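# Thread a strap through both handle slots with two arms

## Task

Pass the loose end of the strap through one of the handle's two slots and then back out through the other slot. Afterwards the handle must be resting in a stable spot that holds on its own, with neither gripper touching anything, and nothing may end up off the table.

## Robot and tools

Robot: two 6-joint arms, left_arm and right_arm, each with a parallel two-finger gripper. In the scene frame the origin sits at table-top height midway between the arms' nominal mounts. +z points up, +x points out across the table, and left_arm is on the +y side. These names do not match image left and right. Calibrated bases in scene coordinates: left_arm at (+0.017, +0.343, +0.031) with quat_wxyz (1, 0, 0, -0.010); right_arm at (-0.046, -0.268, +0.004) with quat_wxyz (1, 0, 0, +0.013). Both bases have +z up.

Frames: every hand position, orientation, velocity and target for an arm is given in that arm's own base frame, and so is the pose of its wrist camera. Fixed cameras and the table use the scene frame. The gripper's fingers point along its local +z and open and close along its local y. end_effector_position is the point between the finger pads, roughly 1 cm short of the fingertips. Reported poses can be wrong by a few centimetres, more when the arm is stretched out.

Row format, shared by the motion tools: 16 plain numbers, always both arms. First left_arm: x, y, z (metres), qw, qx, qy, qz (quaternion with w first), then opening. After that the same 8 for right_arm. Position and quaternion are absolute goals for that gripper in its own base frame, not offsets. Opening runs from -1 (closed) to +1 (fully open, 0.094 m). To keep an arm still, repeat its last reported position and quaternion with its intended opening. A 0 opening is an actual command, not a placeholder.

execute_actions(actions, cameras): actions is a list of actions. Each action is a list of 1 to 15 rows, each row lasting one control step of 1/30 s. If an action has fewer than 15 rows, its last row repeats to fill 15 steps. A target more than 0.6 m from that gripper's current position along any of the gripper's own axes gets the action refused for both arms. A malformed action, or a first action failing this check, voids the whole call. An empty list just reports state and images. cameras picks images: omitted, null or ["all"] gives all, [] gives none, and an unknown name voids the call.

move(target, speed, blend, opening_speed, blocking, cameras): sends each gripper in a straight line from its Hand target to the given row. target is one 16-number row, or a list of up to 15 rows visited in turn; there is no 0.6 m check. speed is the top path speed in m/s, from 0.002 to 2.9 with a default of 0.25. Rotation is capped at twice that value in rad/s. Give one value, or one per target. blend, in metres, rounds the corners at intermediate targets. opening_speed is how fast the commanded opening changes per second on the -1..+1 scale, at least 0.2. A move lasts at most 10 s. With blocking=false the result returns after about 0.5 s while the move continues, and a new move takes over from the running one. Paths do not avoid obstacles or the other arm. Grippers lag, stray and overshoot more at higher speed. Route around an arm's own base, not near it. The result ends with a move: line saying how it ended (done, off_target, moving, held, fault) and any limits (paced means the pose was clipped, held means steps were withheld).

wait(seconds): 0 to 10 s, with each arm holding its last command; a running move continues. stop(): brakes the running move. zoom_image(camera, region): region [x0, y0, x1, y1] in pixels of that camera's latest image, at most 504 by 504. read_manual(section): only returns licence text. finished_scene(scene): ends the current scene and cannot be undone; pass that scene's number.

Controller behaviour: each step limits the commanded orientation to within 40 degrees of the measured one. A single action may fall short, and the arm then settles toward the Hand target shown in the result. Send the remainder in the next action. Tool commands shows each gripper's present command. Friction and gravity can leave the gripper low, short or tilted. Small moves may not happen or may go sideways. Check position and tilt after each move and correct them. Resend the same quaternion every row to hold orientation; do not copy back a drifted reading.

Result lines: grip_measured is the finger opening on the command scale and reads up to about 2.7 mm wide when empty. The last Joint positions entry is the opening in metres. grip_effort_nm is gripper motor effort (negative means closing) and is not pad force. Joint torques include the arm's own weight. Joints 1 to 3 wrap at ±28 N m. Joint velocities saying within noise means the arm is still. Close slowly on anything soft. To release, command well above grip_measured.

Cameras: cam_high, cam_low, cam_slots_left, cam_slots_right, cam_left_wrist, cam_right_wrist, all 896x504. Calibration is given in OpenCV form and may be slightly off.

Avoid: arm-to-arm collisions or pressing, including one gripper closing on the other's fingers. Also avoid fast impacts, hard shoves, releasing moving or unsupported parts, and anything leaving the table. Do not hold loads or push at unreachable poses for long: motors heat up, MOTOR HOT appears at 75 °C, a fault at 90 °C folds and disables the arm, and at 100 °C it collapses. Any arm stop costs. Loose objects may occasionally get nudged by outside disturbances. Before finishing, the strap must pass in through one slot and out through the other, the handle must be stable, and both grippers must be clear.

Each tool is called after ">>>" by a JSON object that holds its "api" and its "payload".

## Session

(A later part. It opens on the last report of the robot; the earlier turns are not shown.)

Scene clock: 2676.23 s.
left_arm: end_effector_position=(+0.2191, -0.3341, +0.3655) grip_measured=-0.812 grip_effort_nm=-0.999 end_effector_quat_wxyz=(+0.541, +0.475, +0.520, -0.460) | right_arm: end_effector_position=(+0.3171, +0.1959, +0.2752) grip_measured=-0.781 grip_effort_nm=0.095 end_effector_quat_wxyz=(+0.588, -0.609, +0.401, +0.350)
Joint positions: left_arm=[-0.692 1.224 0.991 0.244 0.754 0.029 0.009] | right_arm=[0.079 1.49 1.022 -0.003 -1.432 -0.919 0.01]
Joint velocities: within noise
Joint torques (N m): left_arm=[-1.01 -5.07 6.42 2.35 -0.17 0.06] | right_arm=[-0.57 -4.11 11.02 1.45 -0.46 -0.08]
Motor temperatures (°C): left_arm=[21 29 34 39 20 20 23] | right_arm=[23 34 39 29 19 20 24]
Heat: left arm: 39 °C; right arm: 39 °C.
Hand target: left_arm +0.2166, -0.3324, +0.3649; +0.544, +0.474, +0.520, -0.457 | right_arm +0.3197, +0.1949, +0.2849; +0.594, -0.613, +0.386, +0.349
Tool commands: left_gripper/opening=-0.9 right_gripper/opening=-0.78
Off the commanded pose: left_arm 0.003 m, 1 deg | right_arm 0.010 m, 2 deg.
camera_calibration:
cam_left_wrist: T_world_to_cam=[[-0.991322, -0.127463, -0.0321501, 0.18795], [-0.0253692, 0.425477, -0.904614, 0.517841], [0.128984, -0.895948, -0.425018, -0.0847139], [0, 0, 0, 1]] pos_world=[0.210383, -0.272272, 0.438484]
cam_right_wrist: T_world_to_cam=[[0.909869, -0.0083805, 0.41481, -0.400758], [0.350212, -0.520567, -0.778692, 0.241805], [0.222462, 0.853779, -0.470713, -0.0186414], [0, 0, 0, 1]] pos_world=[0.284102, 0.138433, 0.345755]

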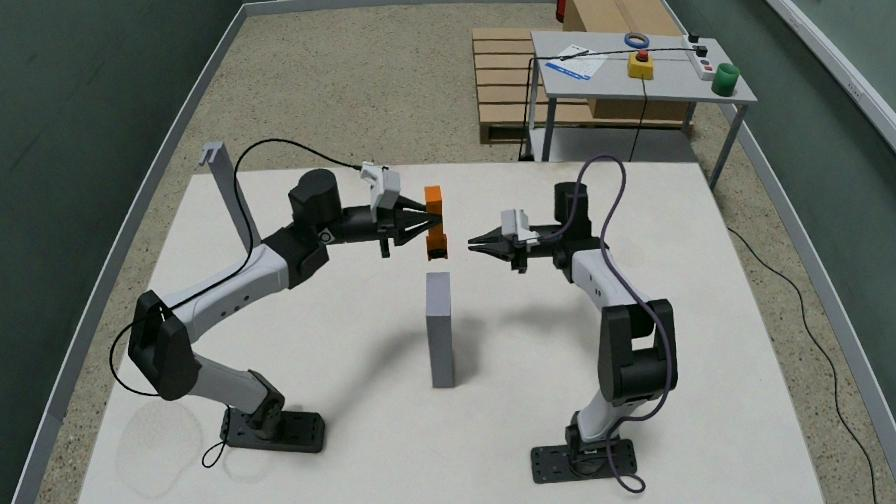

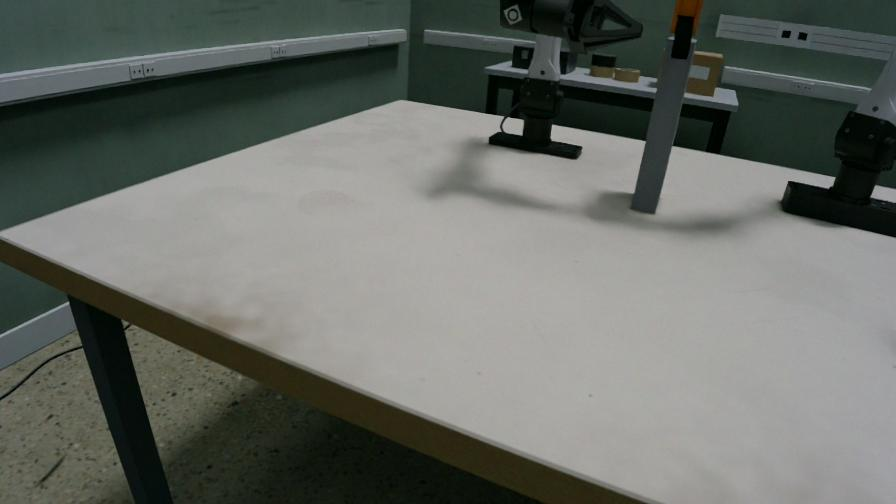

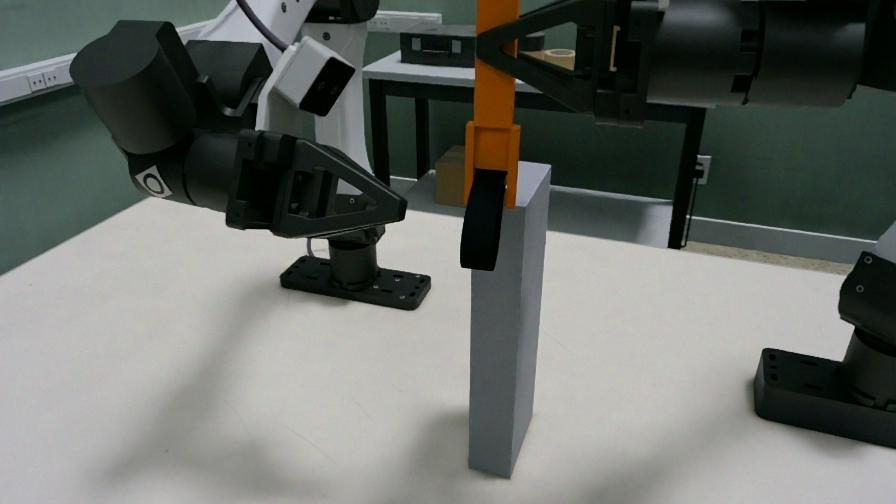

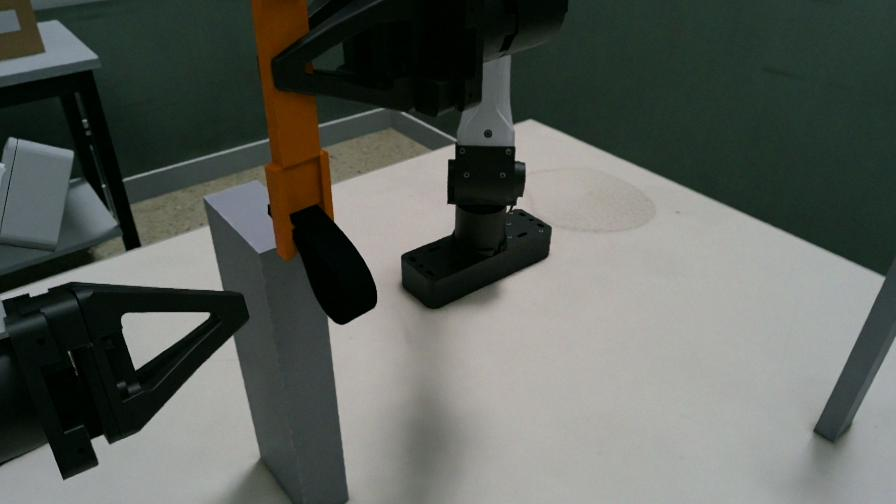

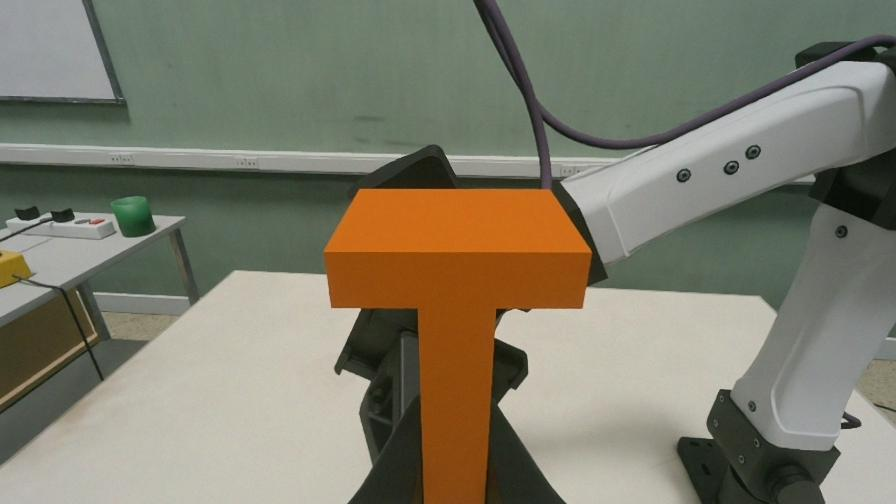

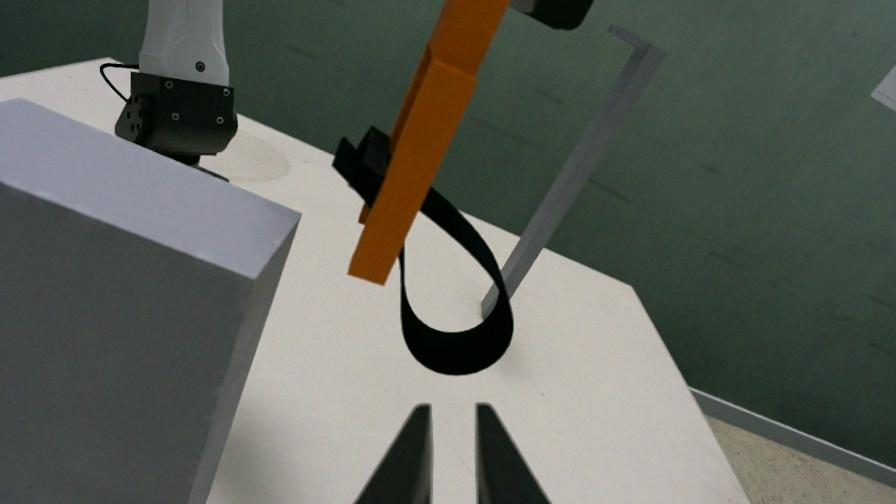

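>>> {"api": "move", "payload": {"target": [0.2165,-0.3324,0.3650,0.5447,0.4739,0.5202,-0.4567,-0.9,0.3110,0.205,0.267,0.5924,-0.6149,0.3862,0.3494,-0.72], "speed": 0.06, "cameras": ["cam_right_wrist"]}}

>>> {"api": "zoom_image", "payload": {"camera": "cam_right_wrist", "region": [310, 100, 640, 430]}}

Scene clock: 2696.20 s.
left_arm: end_effector_position=(+0.2191, -0.3341, +0.3655) grip_measured=-0.812 grip_effort_nm=-0.989 end_effector_quat_wxyz=(+0.541, +0.475, +0.520, -0.460) | right_arm: end_effector_position=(+0.3118, +0.2038, +0.2672) grip_measured=-0.721 grip_effort_nm=0.095 end_effector_quat_wxyz=(+0.588, -0.615, +0.390, +0.352)
Joint positions: left_arm=[-0.692 1.224 0.991 0.244 0.754 0.029 0.009] | right_arm=[0.105 1.49 0.978 0.078 -1.426 -0.897 0.013]
Joint velocities: within noise
Joint torques (N m): left_arm=[-0.79 -5.15 6.3 2.34 -0.12 0.03] | right_arm=[0.17 -5.16 6.2 1.87 -0.2 0.1]
Motor temperatures (°C): left_arm=[21 29 34 39 20 20 23] | right_arm=[23 33 40 29 19 20 24]
Heat: left arm: 39 °C; right arm: 40 °C.
Hand target: left_arm +0.2166, -0.3324, +0.3649; +0.544, +0.474, +0.520, -0.457 | right_arm +0.3109, +0.2050, +0.2671; +0.591, -0.617, +0.386, +0.349
Off the commanded pose: left_arm 0.003 m, 1 deg | right_arm 0.001 m, 1 deg.
move: done
camera_calibration:
cam_right_wrist: T_world_to_cam=[[0.903701, 0.00796077, 0.428089, -0.397465], [0.371269, -0.512583, -0.774221, 0.232115], [0.213268, 0.858601, -0.466178, -0.0272473], [0, 0, 0, 1]] pos_world=[0.278823, 0.145537, 0.337156]
Images, in order (width x height): cam_right_wrist 896x504.

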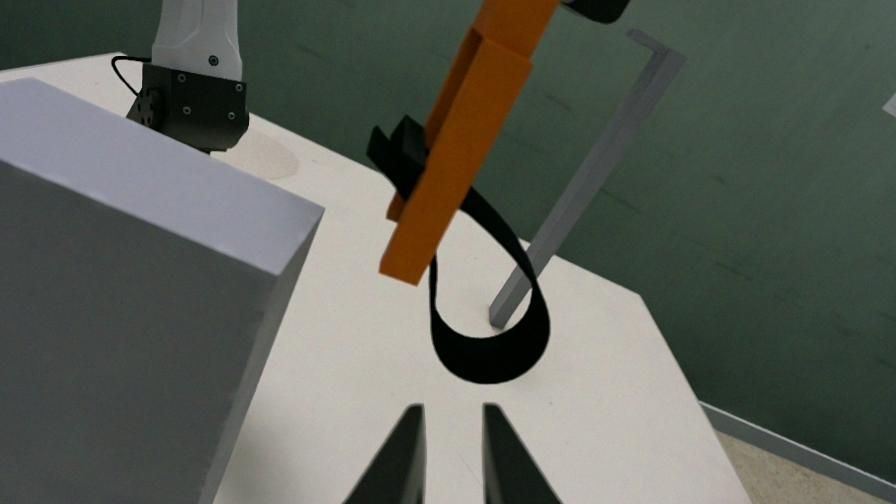

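Scaled by 1.527 from the camera's 896x504 image, which has a finer 1280x720 frame.

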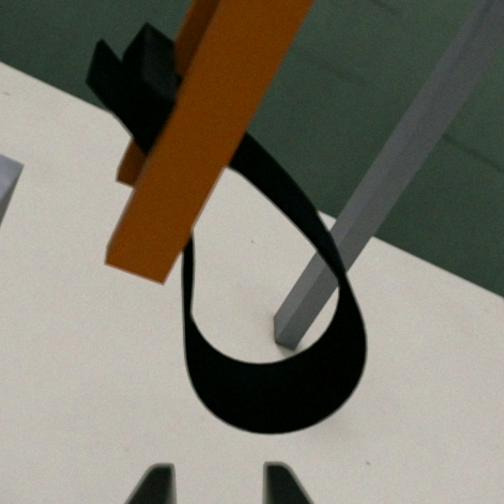

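>>> {"api": "move", "payload": {"target": [[0.2165,-0.3324,0.3650,0.5447,0.4739,0.5202,-0.4567,-0.9,0.3100,0.206,0.2565,0.5924,-0.6149,0.3862,0.3494,-0.70],[0.2165,-0.3324,0.3650,0.5447,0.4739,0.5202,-0.4567,-0.9,0.3100,0.245,0.2565,0.5924,-0.6149,0.3862,0.3494,-0.70]], "speed": [0.05,0.05], "cameras": ["cam_right_wrist","cam_slots_right"]}}

>>> {"api": "zoom_image", "payload": {"camera": "cam_right_wrist", "region": [310, 60, 640, 430]}}

Scene clock: 2713.67 s.
left_arm: end_effector_position=(+0.2191, -0.3341, +0.3655) grip_measured=-0.812 grip_effort_nm=-0.999 end_effector_quat_wxyz=(+0.541, +0.475, +0.520, -0.460) | right_arm: end_effector_position=(+0.3087, +0.2437, +0.2606) grip_measured=-0.701 grip_effort_nm=0.095 end_effector_quat_wxyz=(+0.592, -0.617, +0.384, +0.349)
Joint positions: left_arm=[-0.692 1.224 0.991 0.244 0.754 0.029 0.009] | right_arm=[0.233 1.515 0.907 0.387 -1.308 -0.694 0.014]
Joint velocities: within noise
Joint torques (N m): left_arm=[-1.14 -5.24 6.34 2.31 -0.11 0.06] | right_arm=[0.17 -4.26 6.12 1.97 0.01 0.15]
Motor temperatures (°C): left_arm=[21 29 34 39 20 20 23] | right_arm=[23 33 37 30 19 20 24]
Heat: left arm: 39 °C; right arm: 37 °C.
Hand target: left_arm +0.2166, -0.3324, +0.3649; +0.544, +0.474, +0.520, -0.457 | right_arm +0.3099, +0.2450, +0.2565; +0.592, -0.615, +0.386, +0.349
Off the commanded pose: left_arm 0.003 m, 1 deg | right_arm 0.005 m, 0 deg.
move: done
camera_calibration:
cam_right_wrist: T_world_to_cam=[[0.89739, 0.00917441, 0.441144, -0.393914], [0.384023, -0.508605, -0.770615, 0.242726], [0.217298, 0.860951, -0.45994, -0.0673299], [0, 0, 0, 1]] pos_world=[0.274913, 0.185034, 0.329854]
Images, in order (width x height): cam_slots_right 896x504, cam_right_wrist 896x504.

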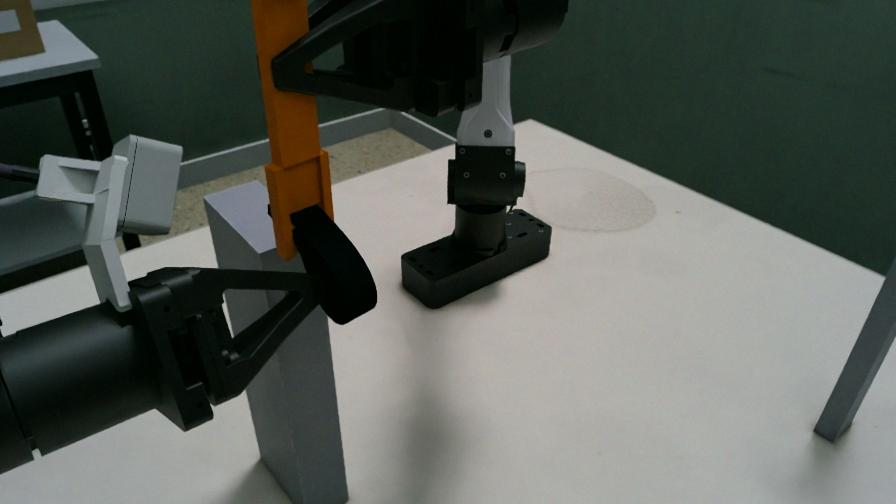

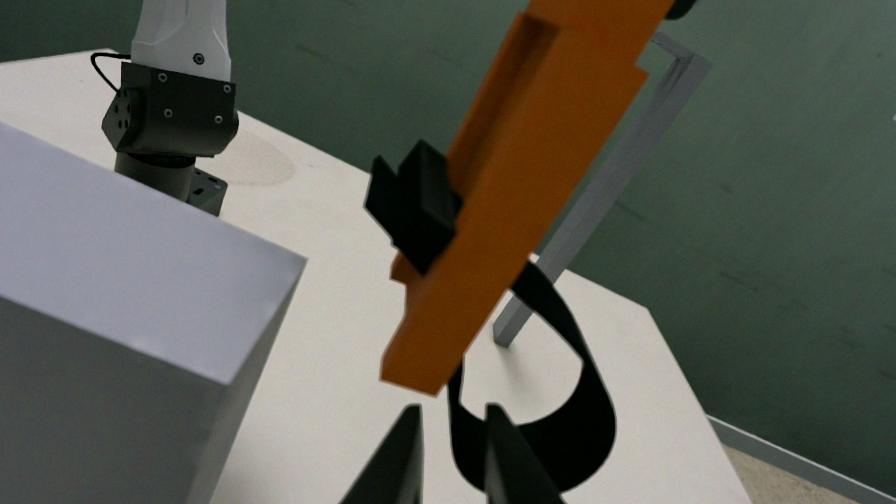

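Scaled by 1.362 from the camera's 896x504 image, which has a finer 1280x720 frame.

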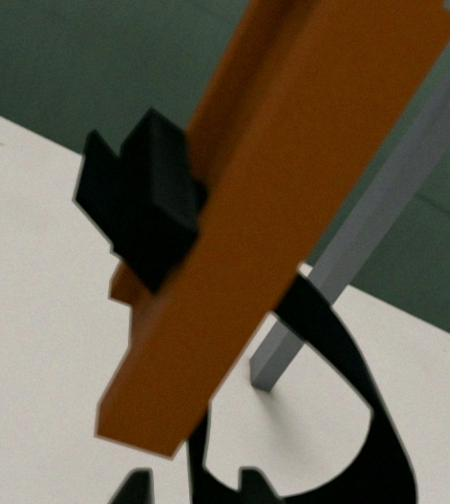

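>>> {"api": "move", "payload": {"target": [[0.2165,-0.3324,0.3650,0.5447,0.4739,0.5202,-0.4567,-0.9,0.3110,0.2610,0.2560,0.5924,-0.6149,0.3862,0.3494,-0.70],[0.2165,-0.3324,0.3650,0.5447,0.4739,0.5202,-0.4567,-0.9,0.3110,0.2610,0.2560,0.5924,-0.6149,0.3862,0.3494,-1.0]], "speed": [0.05,0.05], "opening_speed": 0.4, "cameras": ["cam_right_wrist","cam_slots_right"]}}

>>> {"api": "zoom_image", "payload": {"camera": "cam_right_wrist", "region": [310, 100, 640, 470]}}

>>> {"api": "zoom_image", "payload": {"camera": "cam_slots_right", "region": [230, 145, 420, 335]}}

Scene clock: 2721.90 s.
left_arm: end_effector_position=(+0.2191, -0.3341, +0.3654) grip_measured=-0.812 grip_effort_nm=-0.989 end_effector_quat_wxyz=(+0.540, +0.475, +0.520, -0.460) | right_arm: end_effector_position=(+0.3090, +0.2593, +0.2573) grip_measured=-0.961 grip_effort_nm=-0.994 end_effector_quat_wxyz=(+0.590, -0.616, +0.387, +0.350)
Joint positions: left_arm=[-0.692 1.224 0.991 0.243 0.754 0.029 0.009] | right_arm=[0.28 1.537 0.907 0.438 -1.26 -0.657 0.002]
Joint velocities: within noise
Joint torques (N m): left_arm=[-0.85 -5.24 6.45 2.34 -0.12 0.07] | right_arm=[0.17 -4.41 7.01 2 0.02 0.11]
Motor temperatures (°C): left_arm=[21 29 34 39 20 20 23] | right_arm=[23 33 36 31 19 20 24]
Heat: left arm: 39 °C; right arm: 36 °C.
Hand target: left_arm +0.2166, -0.3324, +0.3649; +0.544, +0.474, +0.520, -0.457 | right_arm +0.3109, +0.2610, +0.2560; +0.592, -0.615, +0.386, +0.349
Off the commanded pose: left_arm 0.003 m, 1 deg | right_arm 0.003 m, 0 deg.
move: done
camera_calibration:
cam_right_wrist: T_world_to_cam=[[0.90038, 0.009217, 0.435007, -0.39233], [0.378442, -0.509932, -0.772497, 0.250589], [0.214704, 0.860165, -0.462621, -0.0806073], [0, 0, 0, 1]] pos_world=[0.27572, 0.200735, 0.326954]
Images, in order (width x height): cam_slots_right 896x504, cam_right_wrist 896x504.

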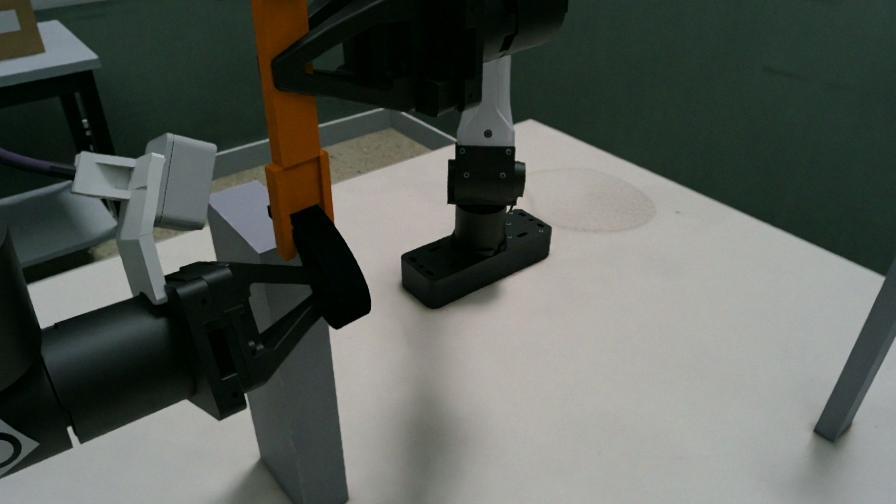

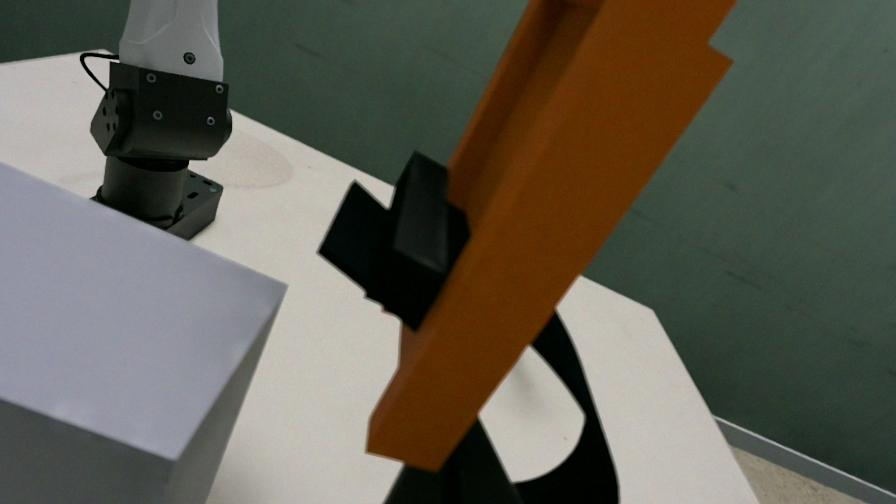

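Scaled by 1.362 from the camera's 896x504 image, which has a finer 1280x720 frame.

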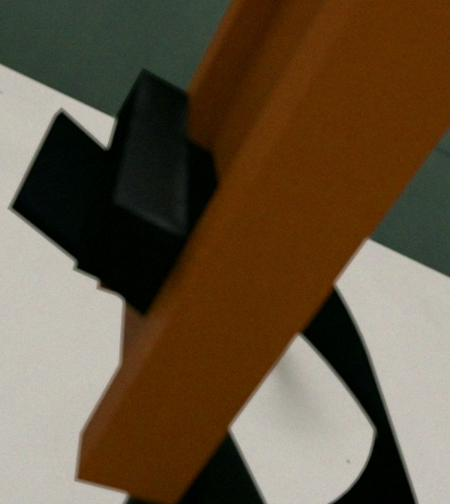

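Scaled by 2.653 from the camera's 896x504 image, which has a finer 1280x720 frame.

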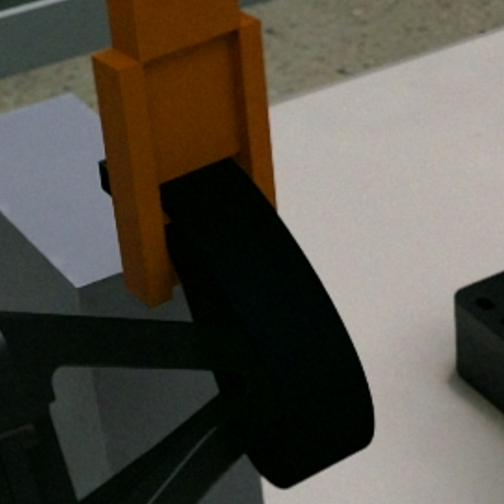

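>>> {"api": "move", "payload": {"target": [[0.2165,-0.3324,0.3650,0.5447,0.4739,0.5202,-0.4567,-0.9,0.3240,0.2608,0.2750,0.6619,-0.6759,0.2489,0.2081,-1.0],[0.2165,-0.3324,0.3650,0.5447,0.4739,0.5202,-0.4567,-0.9,0.3280,0.2608,0.2880,0.7071,-0.7063,0.0075,-0.0357,-1.0]], "speed": [0.15,0.15], "cameras": ["cam_right_wrist","cam_slots_right"]}}

>>> {"api": "move", "payload": {"target": [[0.2165,-0.3324,0.3650,0.5447,0.4739,0.5202,-0.4567,-0.9,0.3120,0.2608,0.2960,0.7071,-0.7063,0.0075,-0.0357,-1.0]], "speed": [0.03], "cameras": ["cam_right_wrist","cam_slots_right"]}}

Scene clock: 2730.33 s.
left_arm: end_effector_position=(+0.2191, -0.3342, +0.3647) grip_measured=-0.812 grip_effort_nm=-0.989 end_effector_quat_wxyz=(+0.539, +0.475, +0.521, -0.460) | right_arm: end_effector_position=(+0.3213, +0.2607, +0.2764) grip_measured=-0.962 grip_effort_nm=-1.013 end_effector_quat_wxyz=(+0.702, -0.712, +0.024, -0.016)
Joint positions: left_arm=[-0.692 1.224 0.991 0.24 0.754 0.029 0.009] | right_arm=[0.279 1.558 0.929 0.587 -1.235 -1.6 0.002]
Joint velocities: within noise
Joint torques (N m): left_arm=[-0.83 -5.09 6.31 2.37 -0.11 0.07] | right_arm=[-0.51 -4.52 10.56 1.89 0.06 -0.01]
Motor temperatures (°C): left_arm=[21 29 34 39 20 20 23] | right_arm=[23 33 36 31 19 20 24]
Heat: left arm: 39 °C; right arm: 36 °C.
Hand target: left_arm +0.2166, -0.3324, +0.3650; +0.544, +0.474, +0.520, -0.457 | right_arm +0.3275, +0.2605, +0.2878; +0.707, -0.707, +0.008, -0.036
Off the commanded pose: left_arm 0.003 m, 1 deg | right_arm 0.013 m, 3 deg.
move: off_target (right_arm)
camera_calibration:
cam_right_wrist: T_world_to_cam=[[0.0346828, 0.0179837, 0.999237, -0.291736], [0.862984, -0.5048, -0.0208684, -0.103307], [0.50404, 0.863049, -0.0330276, -0.288211], [0, 0, 0, 1]] pos_world=[0.24454, 0.201837, 0.279838]
Images, in order (width x height): cam_slots_right 896x504, cam_right_wrist 896x504.

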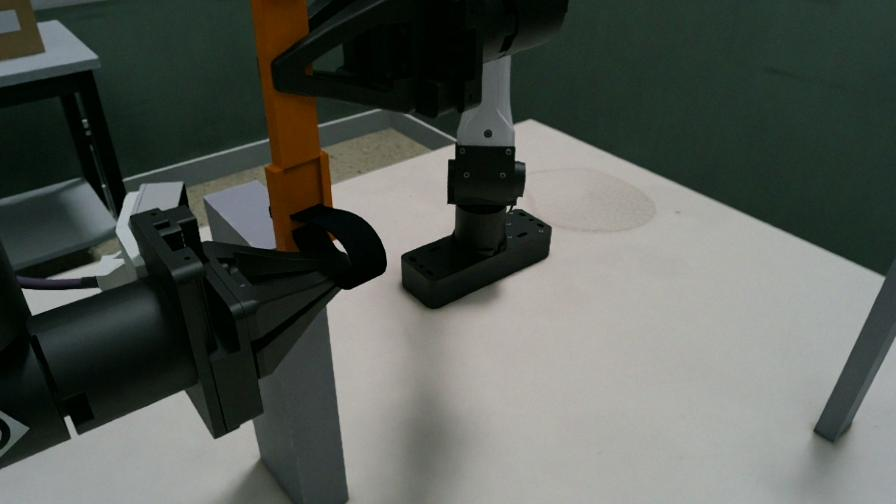

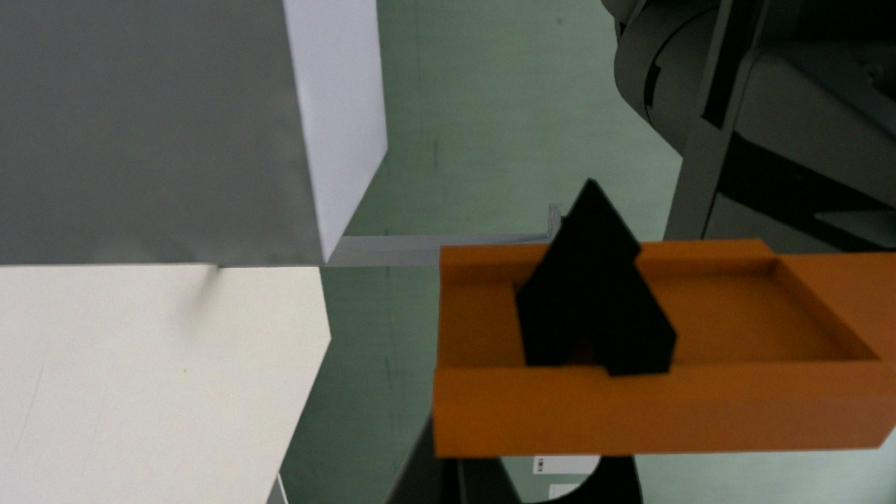

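Scene clock: 2731.27 s.
left_arm: end_effector_position=(+0.2191, -0.3342, +0.3647) grip_measured=-0.812 grip_effort_nm=-0.994 end_effector_quat_wxyz=(+0.539, +0.475, +0.521, -0.460) | right_arm: end_effector_position=(+0.3173, +0.2606, +0.2858) grip_measured=-0.962 grip_effort_nm=-1.013 end_effector_quat_wxyz=(+0.705, -0.709, +0.016, -0.027)
Joint positions: left_arm=[-0.692 1.224 0.991 0.24 0.754 0.029 0.009] | right_arm=[0.283 1.532 0.929 0.587 -1.227 -1.6 0.002]
Joint velocities: within noise
Joint torques (N m): left_arm=[-0.76 -5.38 6.5 2.41 -0.13 0.06] | right_arm=[0.28 -7.57 7.3 1.58 0.11 0.03]
Motor temperatures (°C): left_arm=[21 29 34 39 20 20 23] | right_arm=[23 33 36 31 19 20 24]
Heat: left arm: 39 °C; right arm: 36 °C.
Hand target: left_arm +0.2166, -0.3324, +0.3650; +0.544, +0.474, +0.520, -0.457 | right_arm +0.3120, +0.2608, +0.2959; +0.707, -0.706, +0.007, -0.036
Off the commanded pose: left_arm 0.003 m, 1 deg | right_arm 0.011 m, 2 deg.
move: off_target (right_arm)
camera_calibration:
cam_right_wrist: T_world_to_cam=[[0.00858131, 0.0108864, 0.999904, -0.291034], [0.861353, -0.508003, -0.0018614, -0.103876], [0.507934, 0.861287, -0.0137363, -0.292046], [0, 0, 0, 1]] pos_world=[0.240311, 0.201934, 0.286801]
Images, in order (width x height): cam_slots_right 896x504, cam_right_wrist 896x504.

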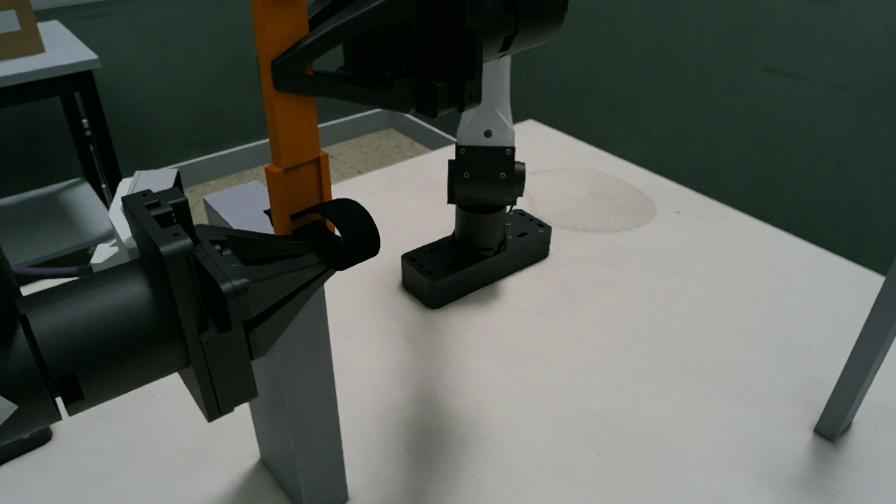

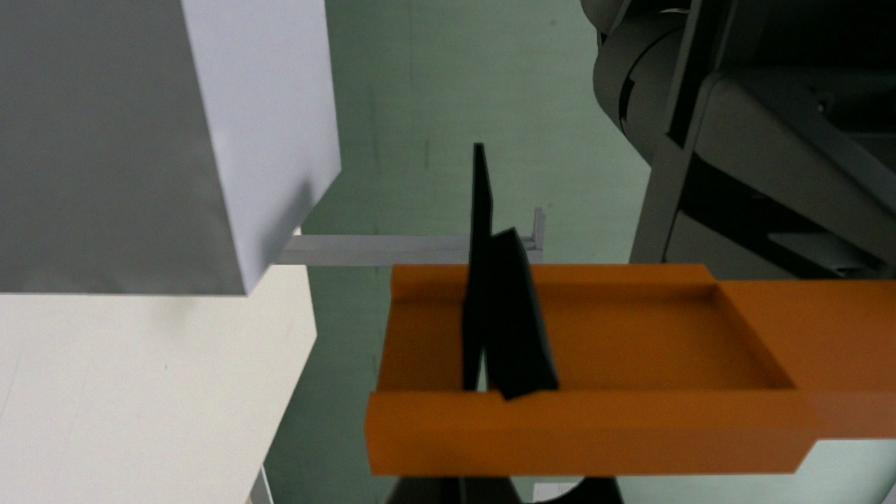

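>>> {"api": "move", "payload": {"target": [[0.2165,-0.3324,0.3650,0.5447,0.4739,0.5202,-0.4567,-0.9,0.3120,0.2608,0.2960,0.7071,-0.7063,0.0075,-0.0357,-0.78],[0.2165,-0.3324,0.3650,0.5447,0.4739,0.5202,-0.4567,-0.9,0.3130,0.200,0.2955,0.7071,-0.7063,0.0075,-0.0357,-0.78],[0.2165,-0.3324,0.3650,0.5447,0.4739,0.5202,-0.4567,-0.9,0.320,0.190,0.290,0.5924,-0.6149,0.3862,0.3494,-0.78]], "speed": [0.05,0.06,0.2], "opening_speed": 0.4, "cameras": ["cam_right_wrist","cam_slots_right","cam_slots_left"]}}

>>> {"api": "zoom_image", "payload": {"camera": "cam_right_wrist", "region": [310, 100, 640, 430]}}

Scene clock: 2746.00 s.
left_arm: end_effector_position=(+0.2191, -0.3342, +0.3647) grip_measured=-0.812 grip_effort_nm=-0.999 end_effector_quat_wxyz=(+0.539, +0.475, +0.521, -0.460) | right_arm: end_effector_position=(+0.3175, +0.1911, +0.2797) grip_measured=-0.781 grip_effort_nm=0.090 end_effector_quat_wxyz=(+0.587, -0.607, +0.404, +0.353)
Joint positions: left_arm=[-0.692 1.224 0.991 0.24 0.754 0.029 0.009] | right_arm=[0.064 1.49 1.052 -0.08 -1.445 -0.956 0.01]
Joint velocities: within noise
Joint torques (N m): left_arm=[-0.83 -5.19 6.32 2.39 -0.11 0.07] | right_arm=[-0.61 -4.19 11.03 1.42 -0.53 -0.15]
Motor temperatures (°C): left_arm=[21 29 34 40 20 20 23] | right_arm=[23 34 36 30 19 20 24]
Heat: left arm: 40 °C; right arm: 36 °C.
Hand target: left_arm +0.2166, -0.3324, +0.3650; +0.544, +0.474, +0.520, -0.457 | right_arm +0.3197, +0.1900, +0.2898; +0.595, -0.613, +0.386, +0.349
Off the commanded pose: left_arm 0.003 m, 1 deg | right_arm 0.011 m, 2 deg.
move: off_target (right_arm)
camera_calibration:
cam_right_wrist: T_world_to_cam=[[0.913947, -0.0106079, 0.405695, -0.401374], [0.341426, -0.520293, -0.782767, 0.24653], [0.219384, 0.853922, -0.471898, -0.0111495], [0, 0, 0, 1]] pos_world=[0.285109, 0.133531, 0.35055]
Images, in order (width x height): cam_slots_left 896x504, cam_slots_right 896x504, cam_right_wrist 896x504.

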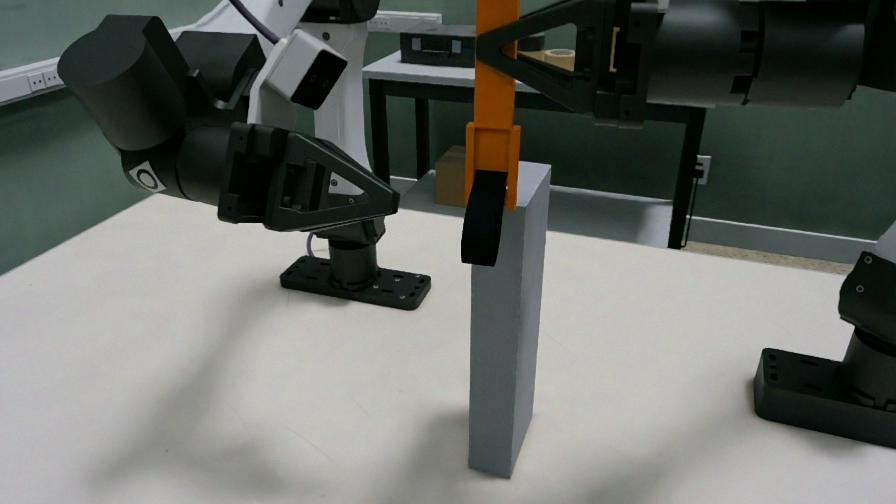

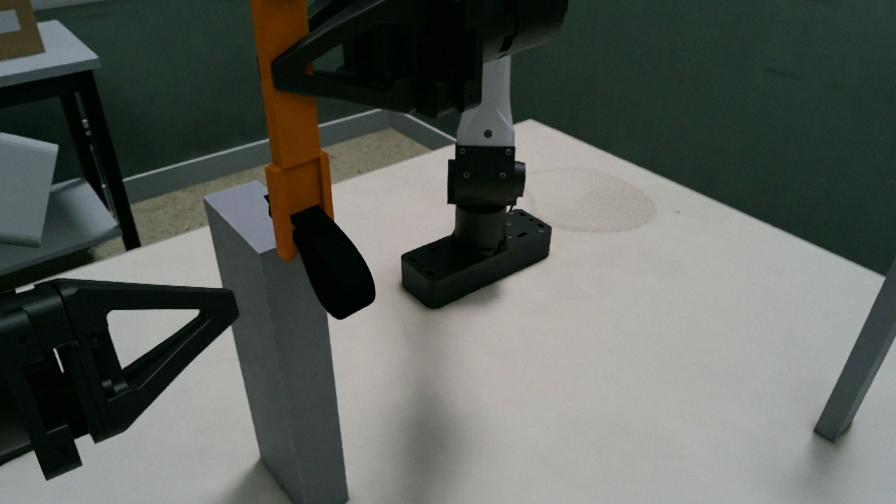

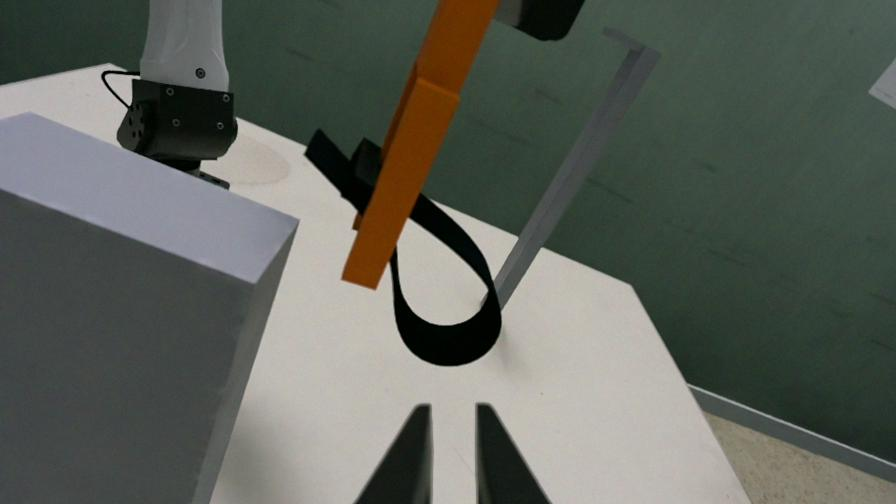

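Scaled by 1.527 from the camera's 896x504 image, which has a finer 1280x720 frame.

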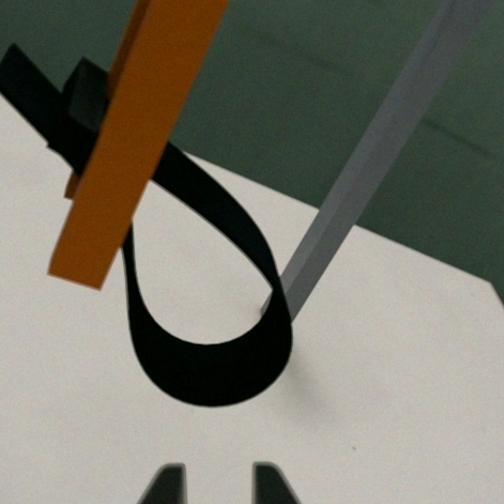

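>>> {"api": "move", "payload": {"target": [[0.2165,-0.3324,0.3650,0.5447,0.4739,0.5202,-0.4567,-0.9,0.2800,0.080,0.300,0.5924,-0.6149,0.3862,0.3494,-0.78],[0.235,-0.32,0.41,0.5447,0.4739,0.5202,-0.4567,-0.9,0.2400,0.000,0.280,0.5924,-0.6149,0.3862,0.3494,-0.78]], "speed": [0.15,0.1], "blend": 0.02, "cameras": ["cam_slots_left","cam_high"]}}

>>> {"api": "move", "payload": {"target": [[0.29,-0.12,0.41,0.6771,0.2742,0.6395,-0.2432,-0.9,0.2400,0.000,0.280,0.5924,-0.6149,0.3862,0.3494,-0.78],[0.30,0.1025,0.385,0.7186,0.0086,0.6957,0.0344,-0.9,0.2400,0.000,0.280,0.5924,-0.6149,0.3862,0.3494,-0.78]], "speed": [0.15,0.15], "blend": 0.03, "cameras": ["cam_slots_left","cam_high","cam_left_wrist"]}}

>>> {"api": "zoom_image", "payload": {"camera": "cam_high", "region": [180, 110, 320, 220]}}

Scene clock: 2766.90 s.
left_arm: end_effector_position=(+0.2355, -0.3203, +0.3965) grip_measured=-0.812 grip_effort_nm=-0.989 end_effector_quat_wxyz=(+0.537, +0.470, +0.533, -0.456) | right_arm: end_effector_position=(+0.2397, +0.0030, +0.2683) grip_measured=-0.781 grip_effort_nm=0.090 end_effector_quat_wxyz=(+0.688, -0.403, +0.592, +0.116)
Joint positions: left_arm=[-0.619 1.244 1.145 0.086 0.808 0.029 0.009] | right_arm=[-0.786 0.956 0.728 -0.707 -1.538 -1.365 0.01]
Joint velocities: within noise
Joint torques (N m): left_arm=[-0.2 -3.48 11.34 2.31 0.17 0.05] | right_arm=[-0.65 -0.53 10.61 1.12 -0.65 -0.31]
Motor temperatures (°C): left_arm=[21 29 35 40 20 20 23] | right_arm=[23 33 37 29 19 20 24]
Heat: left arm: 40 °C; right arm: 37 °C.
Hand target: left_arm +0.2347, -0.3197, +0.4097; +0.545, +0.474, +0.520, -0.457 | right_arm +0.2406, +0.0010, +0.2797; +0.696, -0.418, +0.575, +0.099
Off the commanded pose: left_arm 0.014 m, 2 deg | right_arm 0.012 m, 45 deg; orientation clipped.
joint sent to its limit (right arm) — joint 5 (wrist yaw), lower limit. The joint targets are off in orientation, not in position.
move: off_target (left_arm, right_arm); limits=paced
Images, in order (width x height): cam_high 896x504, cam_slots_left 896x504.

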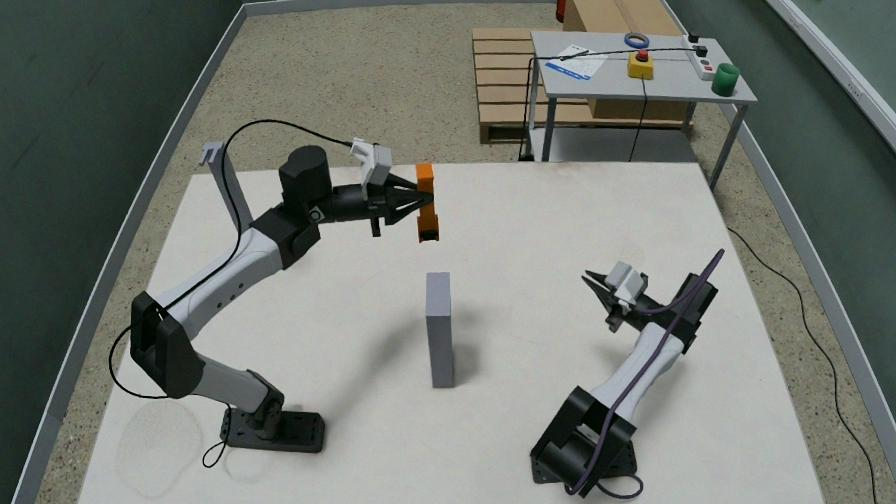

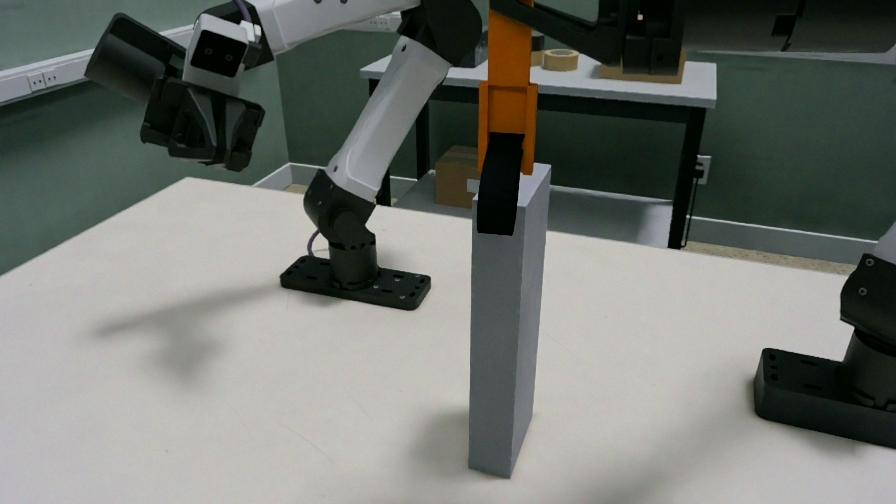

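Scene clock: 2773.27 s.
left_arm: end_effector_position=(+0.2991, +0.0976, +0.3866) grip_measured=-0.812 grip_effort_nm=-0.999 end_effector_quat_wxyz=(+0.716, +0.011, +0.698, +0.023) | right_arm: end_effector_position=(+0.2393, +0.0034, +0.2686) grip_measured=-0.781 grip_effort_nm=0.095 end_effector_quat_wxyz=(+0.684, -0.428, +0.582, +0.103)
Joint positions: left_arm=[0.64 0.834 0.879 -0.014 0.624 0.029 0.009] | right_arm=[-0.786 1.147 0.891 -1.278 -1.527 -2.019 0.01]
Joint velocities: within noise
Joint torques (N m): left_arm=[-0.12 -0.47 6.43 2.7 -0.15 0.11] | right_arm=[-0.51 -1.24 9.69 0.17 -0.84 -0.07]
Motor temperatures (°C): left_arm=[21 28 34 40 20 20 23] | right_arm=[23 32 37 29 19 20 24]
Heat: left arm: 40 °C; right arm: 37 °C.
Hand target: left_arm +0.2999, +0.1024, +0.3851; +0.718, +0.009, +0.695, +0.034 | right_arm +0.2409, +0.0008, +0.2797; +0.693, -0.426, +0.574, +0.098
Off the commanded pose: left_arm 0.005 m, 1 deg | right_arm 0.012 m, 44 deg; orientation clipped.
move: off_target (right_arm); limits=paced
camera_calibration:
cam_left_wrist: T_world_to_cam=[[0.0195376, -0.998869, -0.0433491, 0.109933], [-0.409654, 0.0315532, -0.911695, 0.511522], [0.912032, 0.0355705, -0.408575, -0.0306156], [0, 0, 0, 1]] pos_world=[0.235322, 0.0947579, 0.458609]
Images, in order (width x height): cam_high 896x504, cam_slots_left 896x504, cam_left_wrist 896x504.

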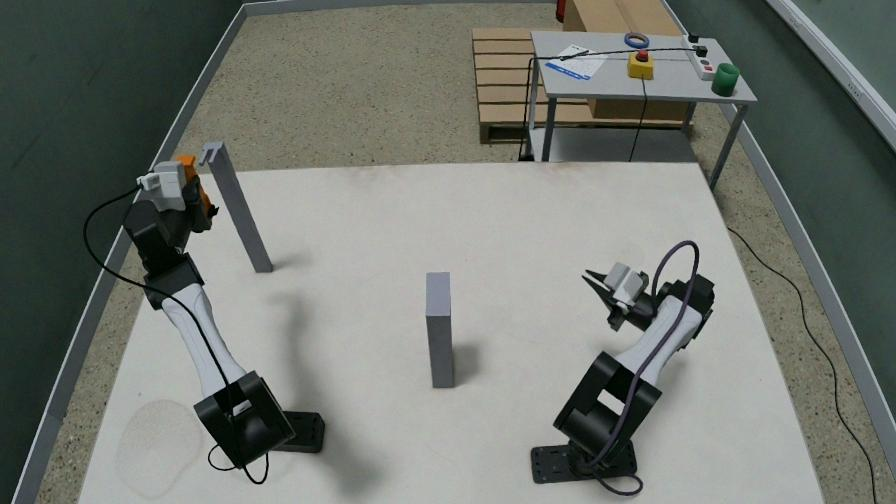

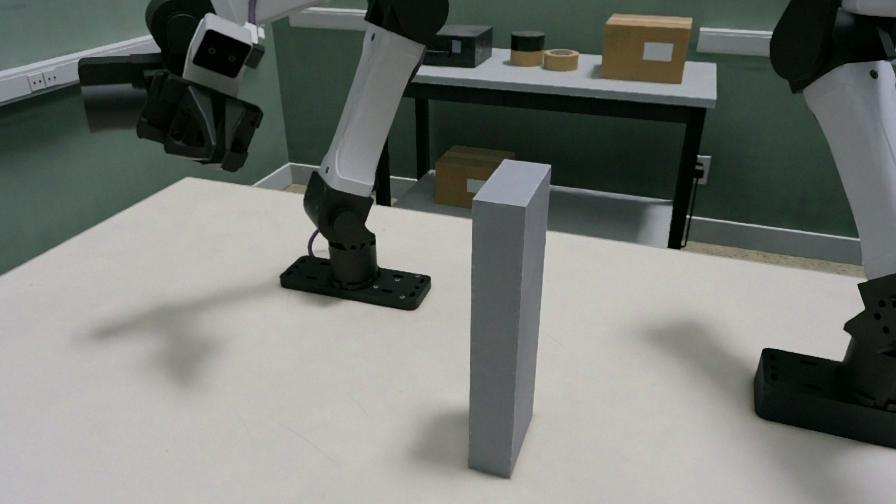

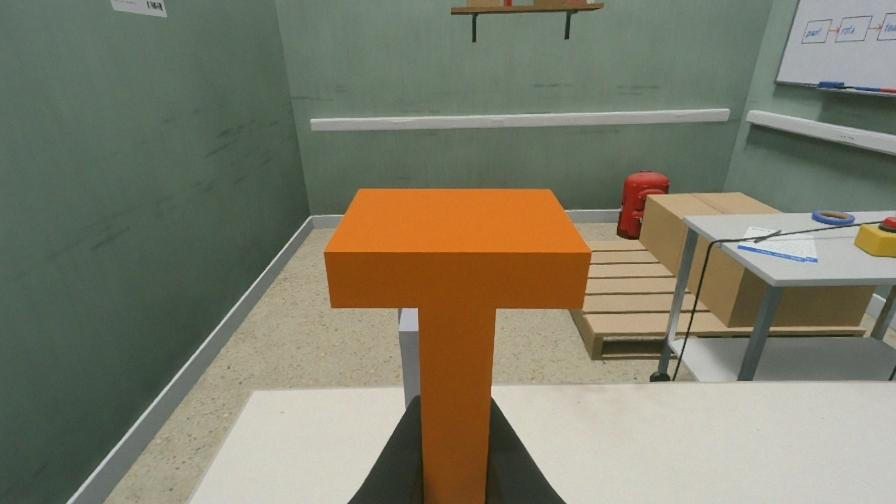

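Scaled by 3.600 from the camera's 896x504 image, which has a finer 1280x720 frame.

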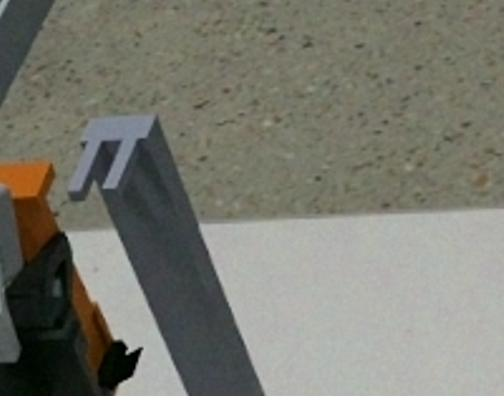

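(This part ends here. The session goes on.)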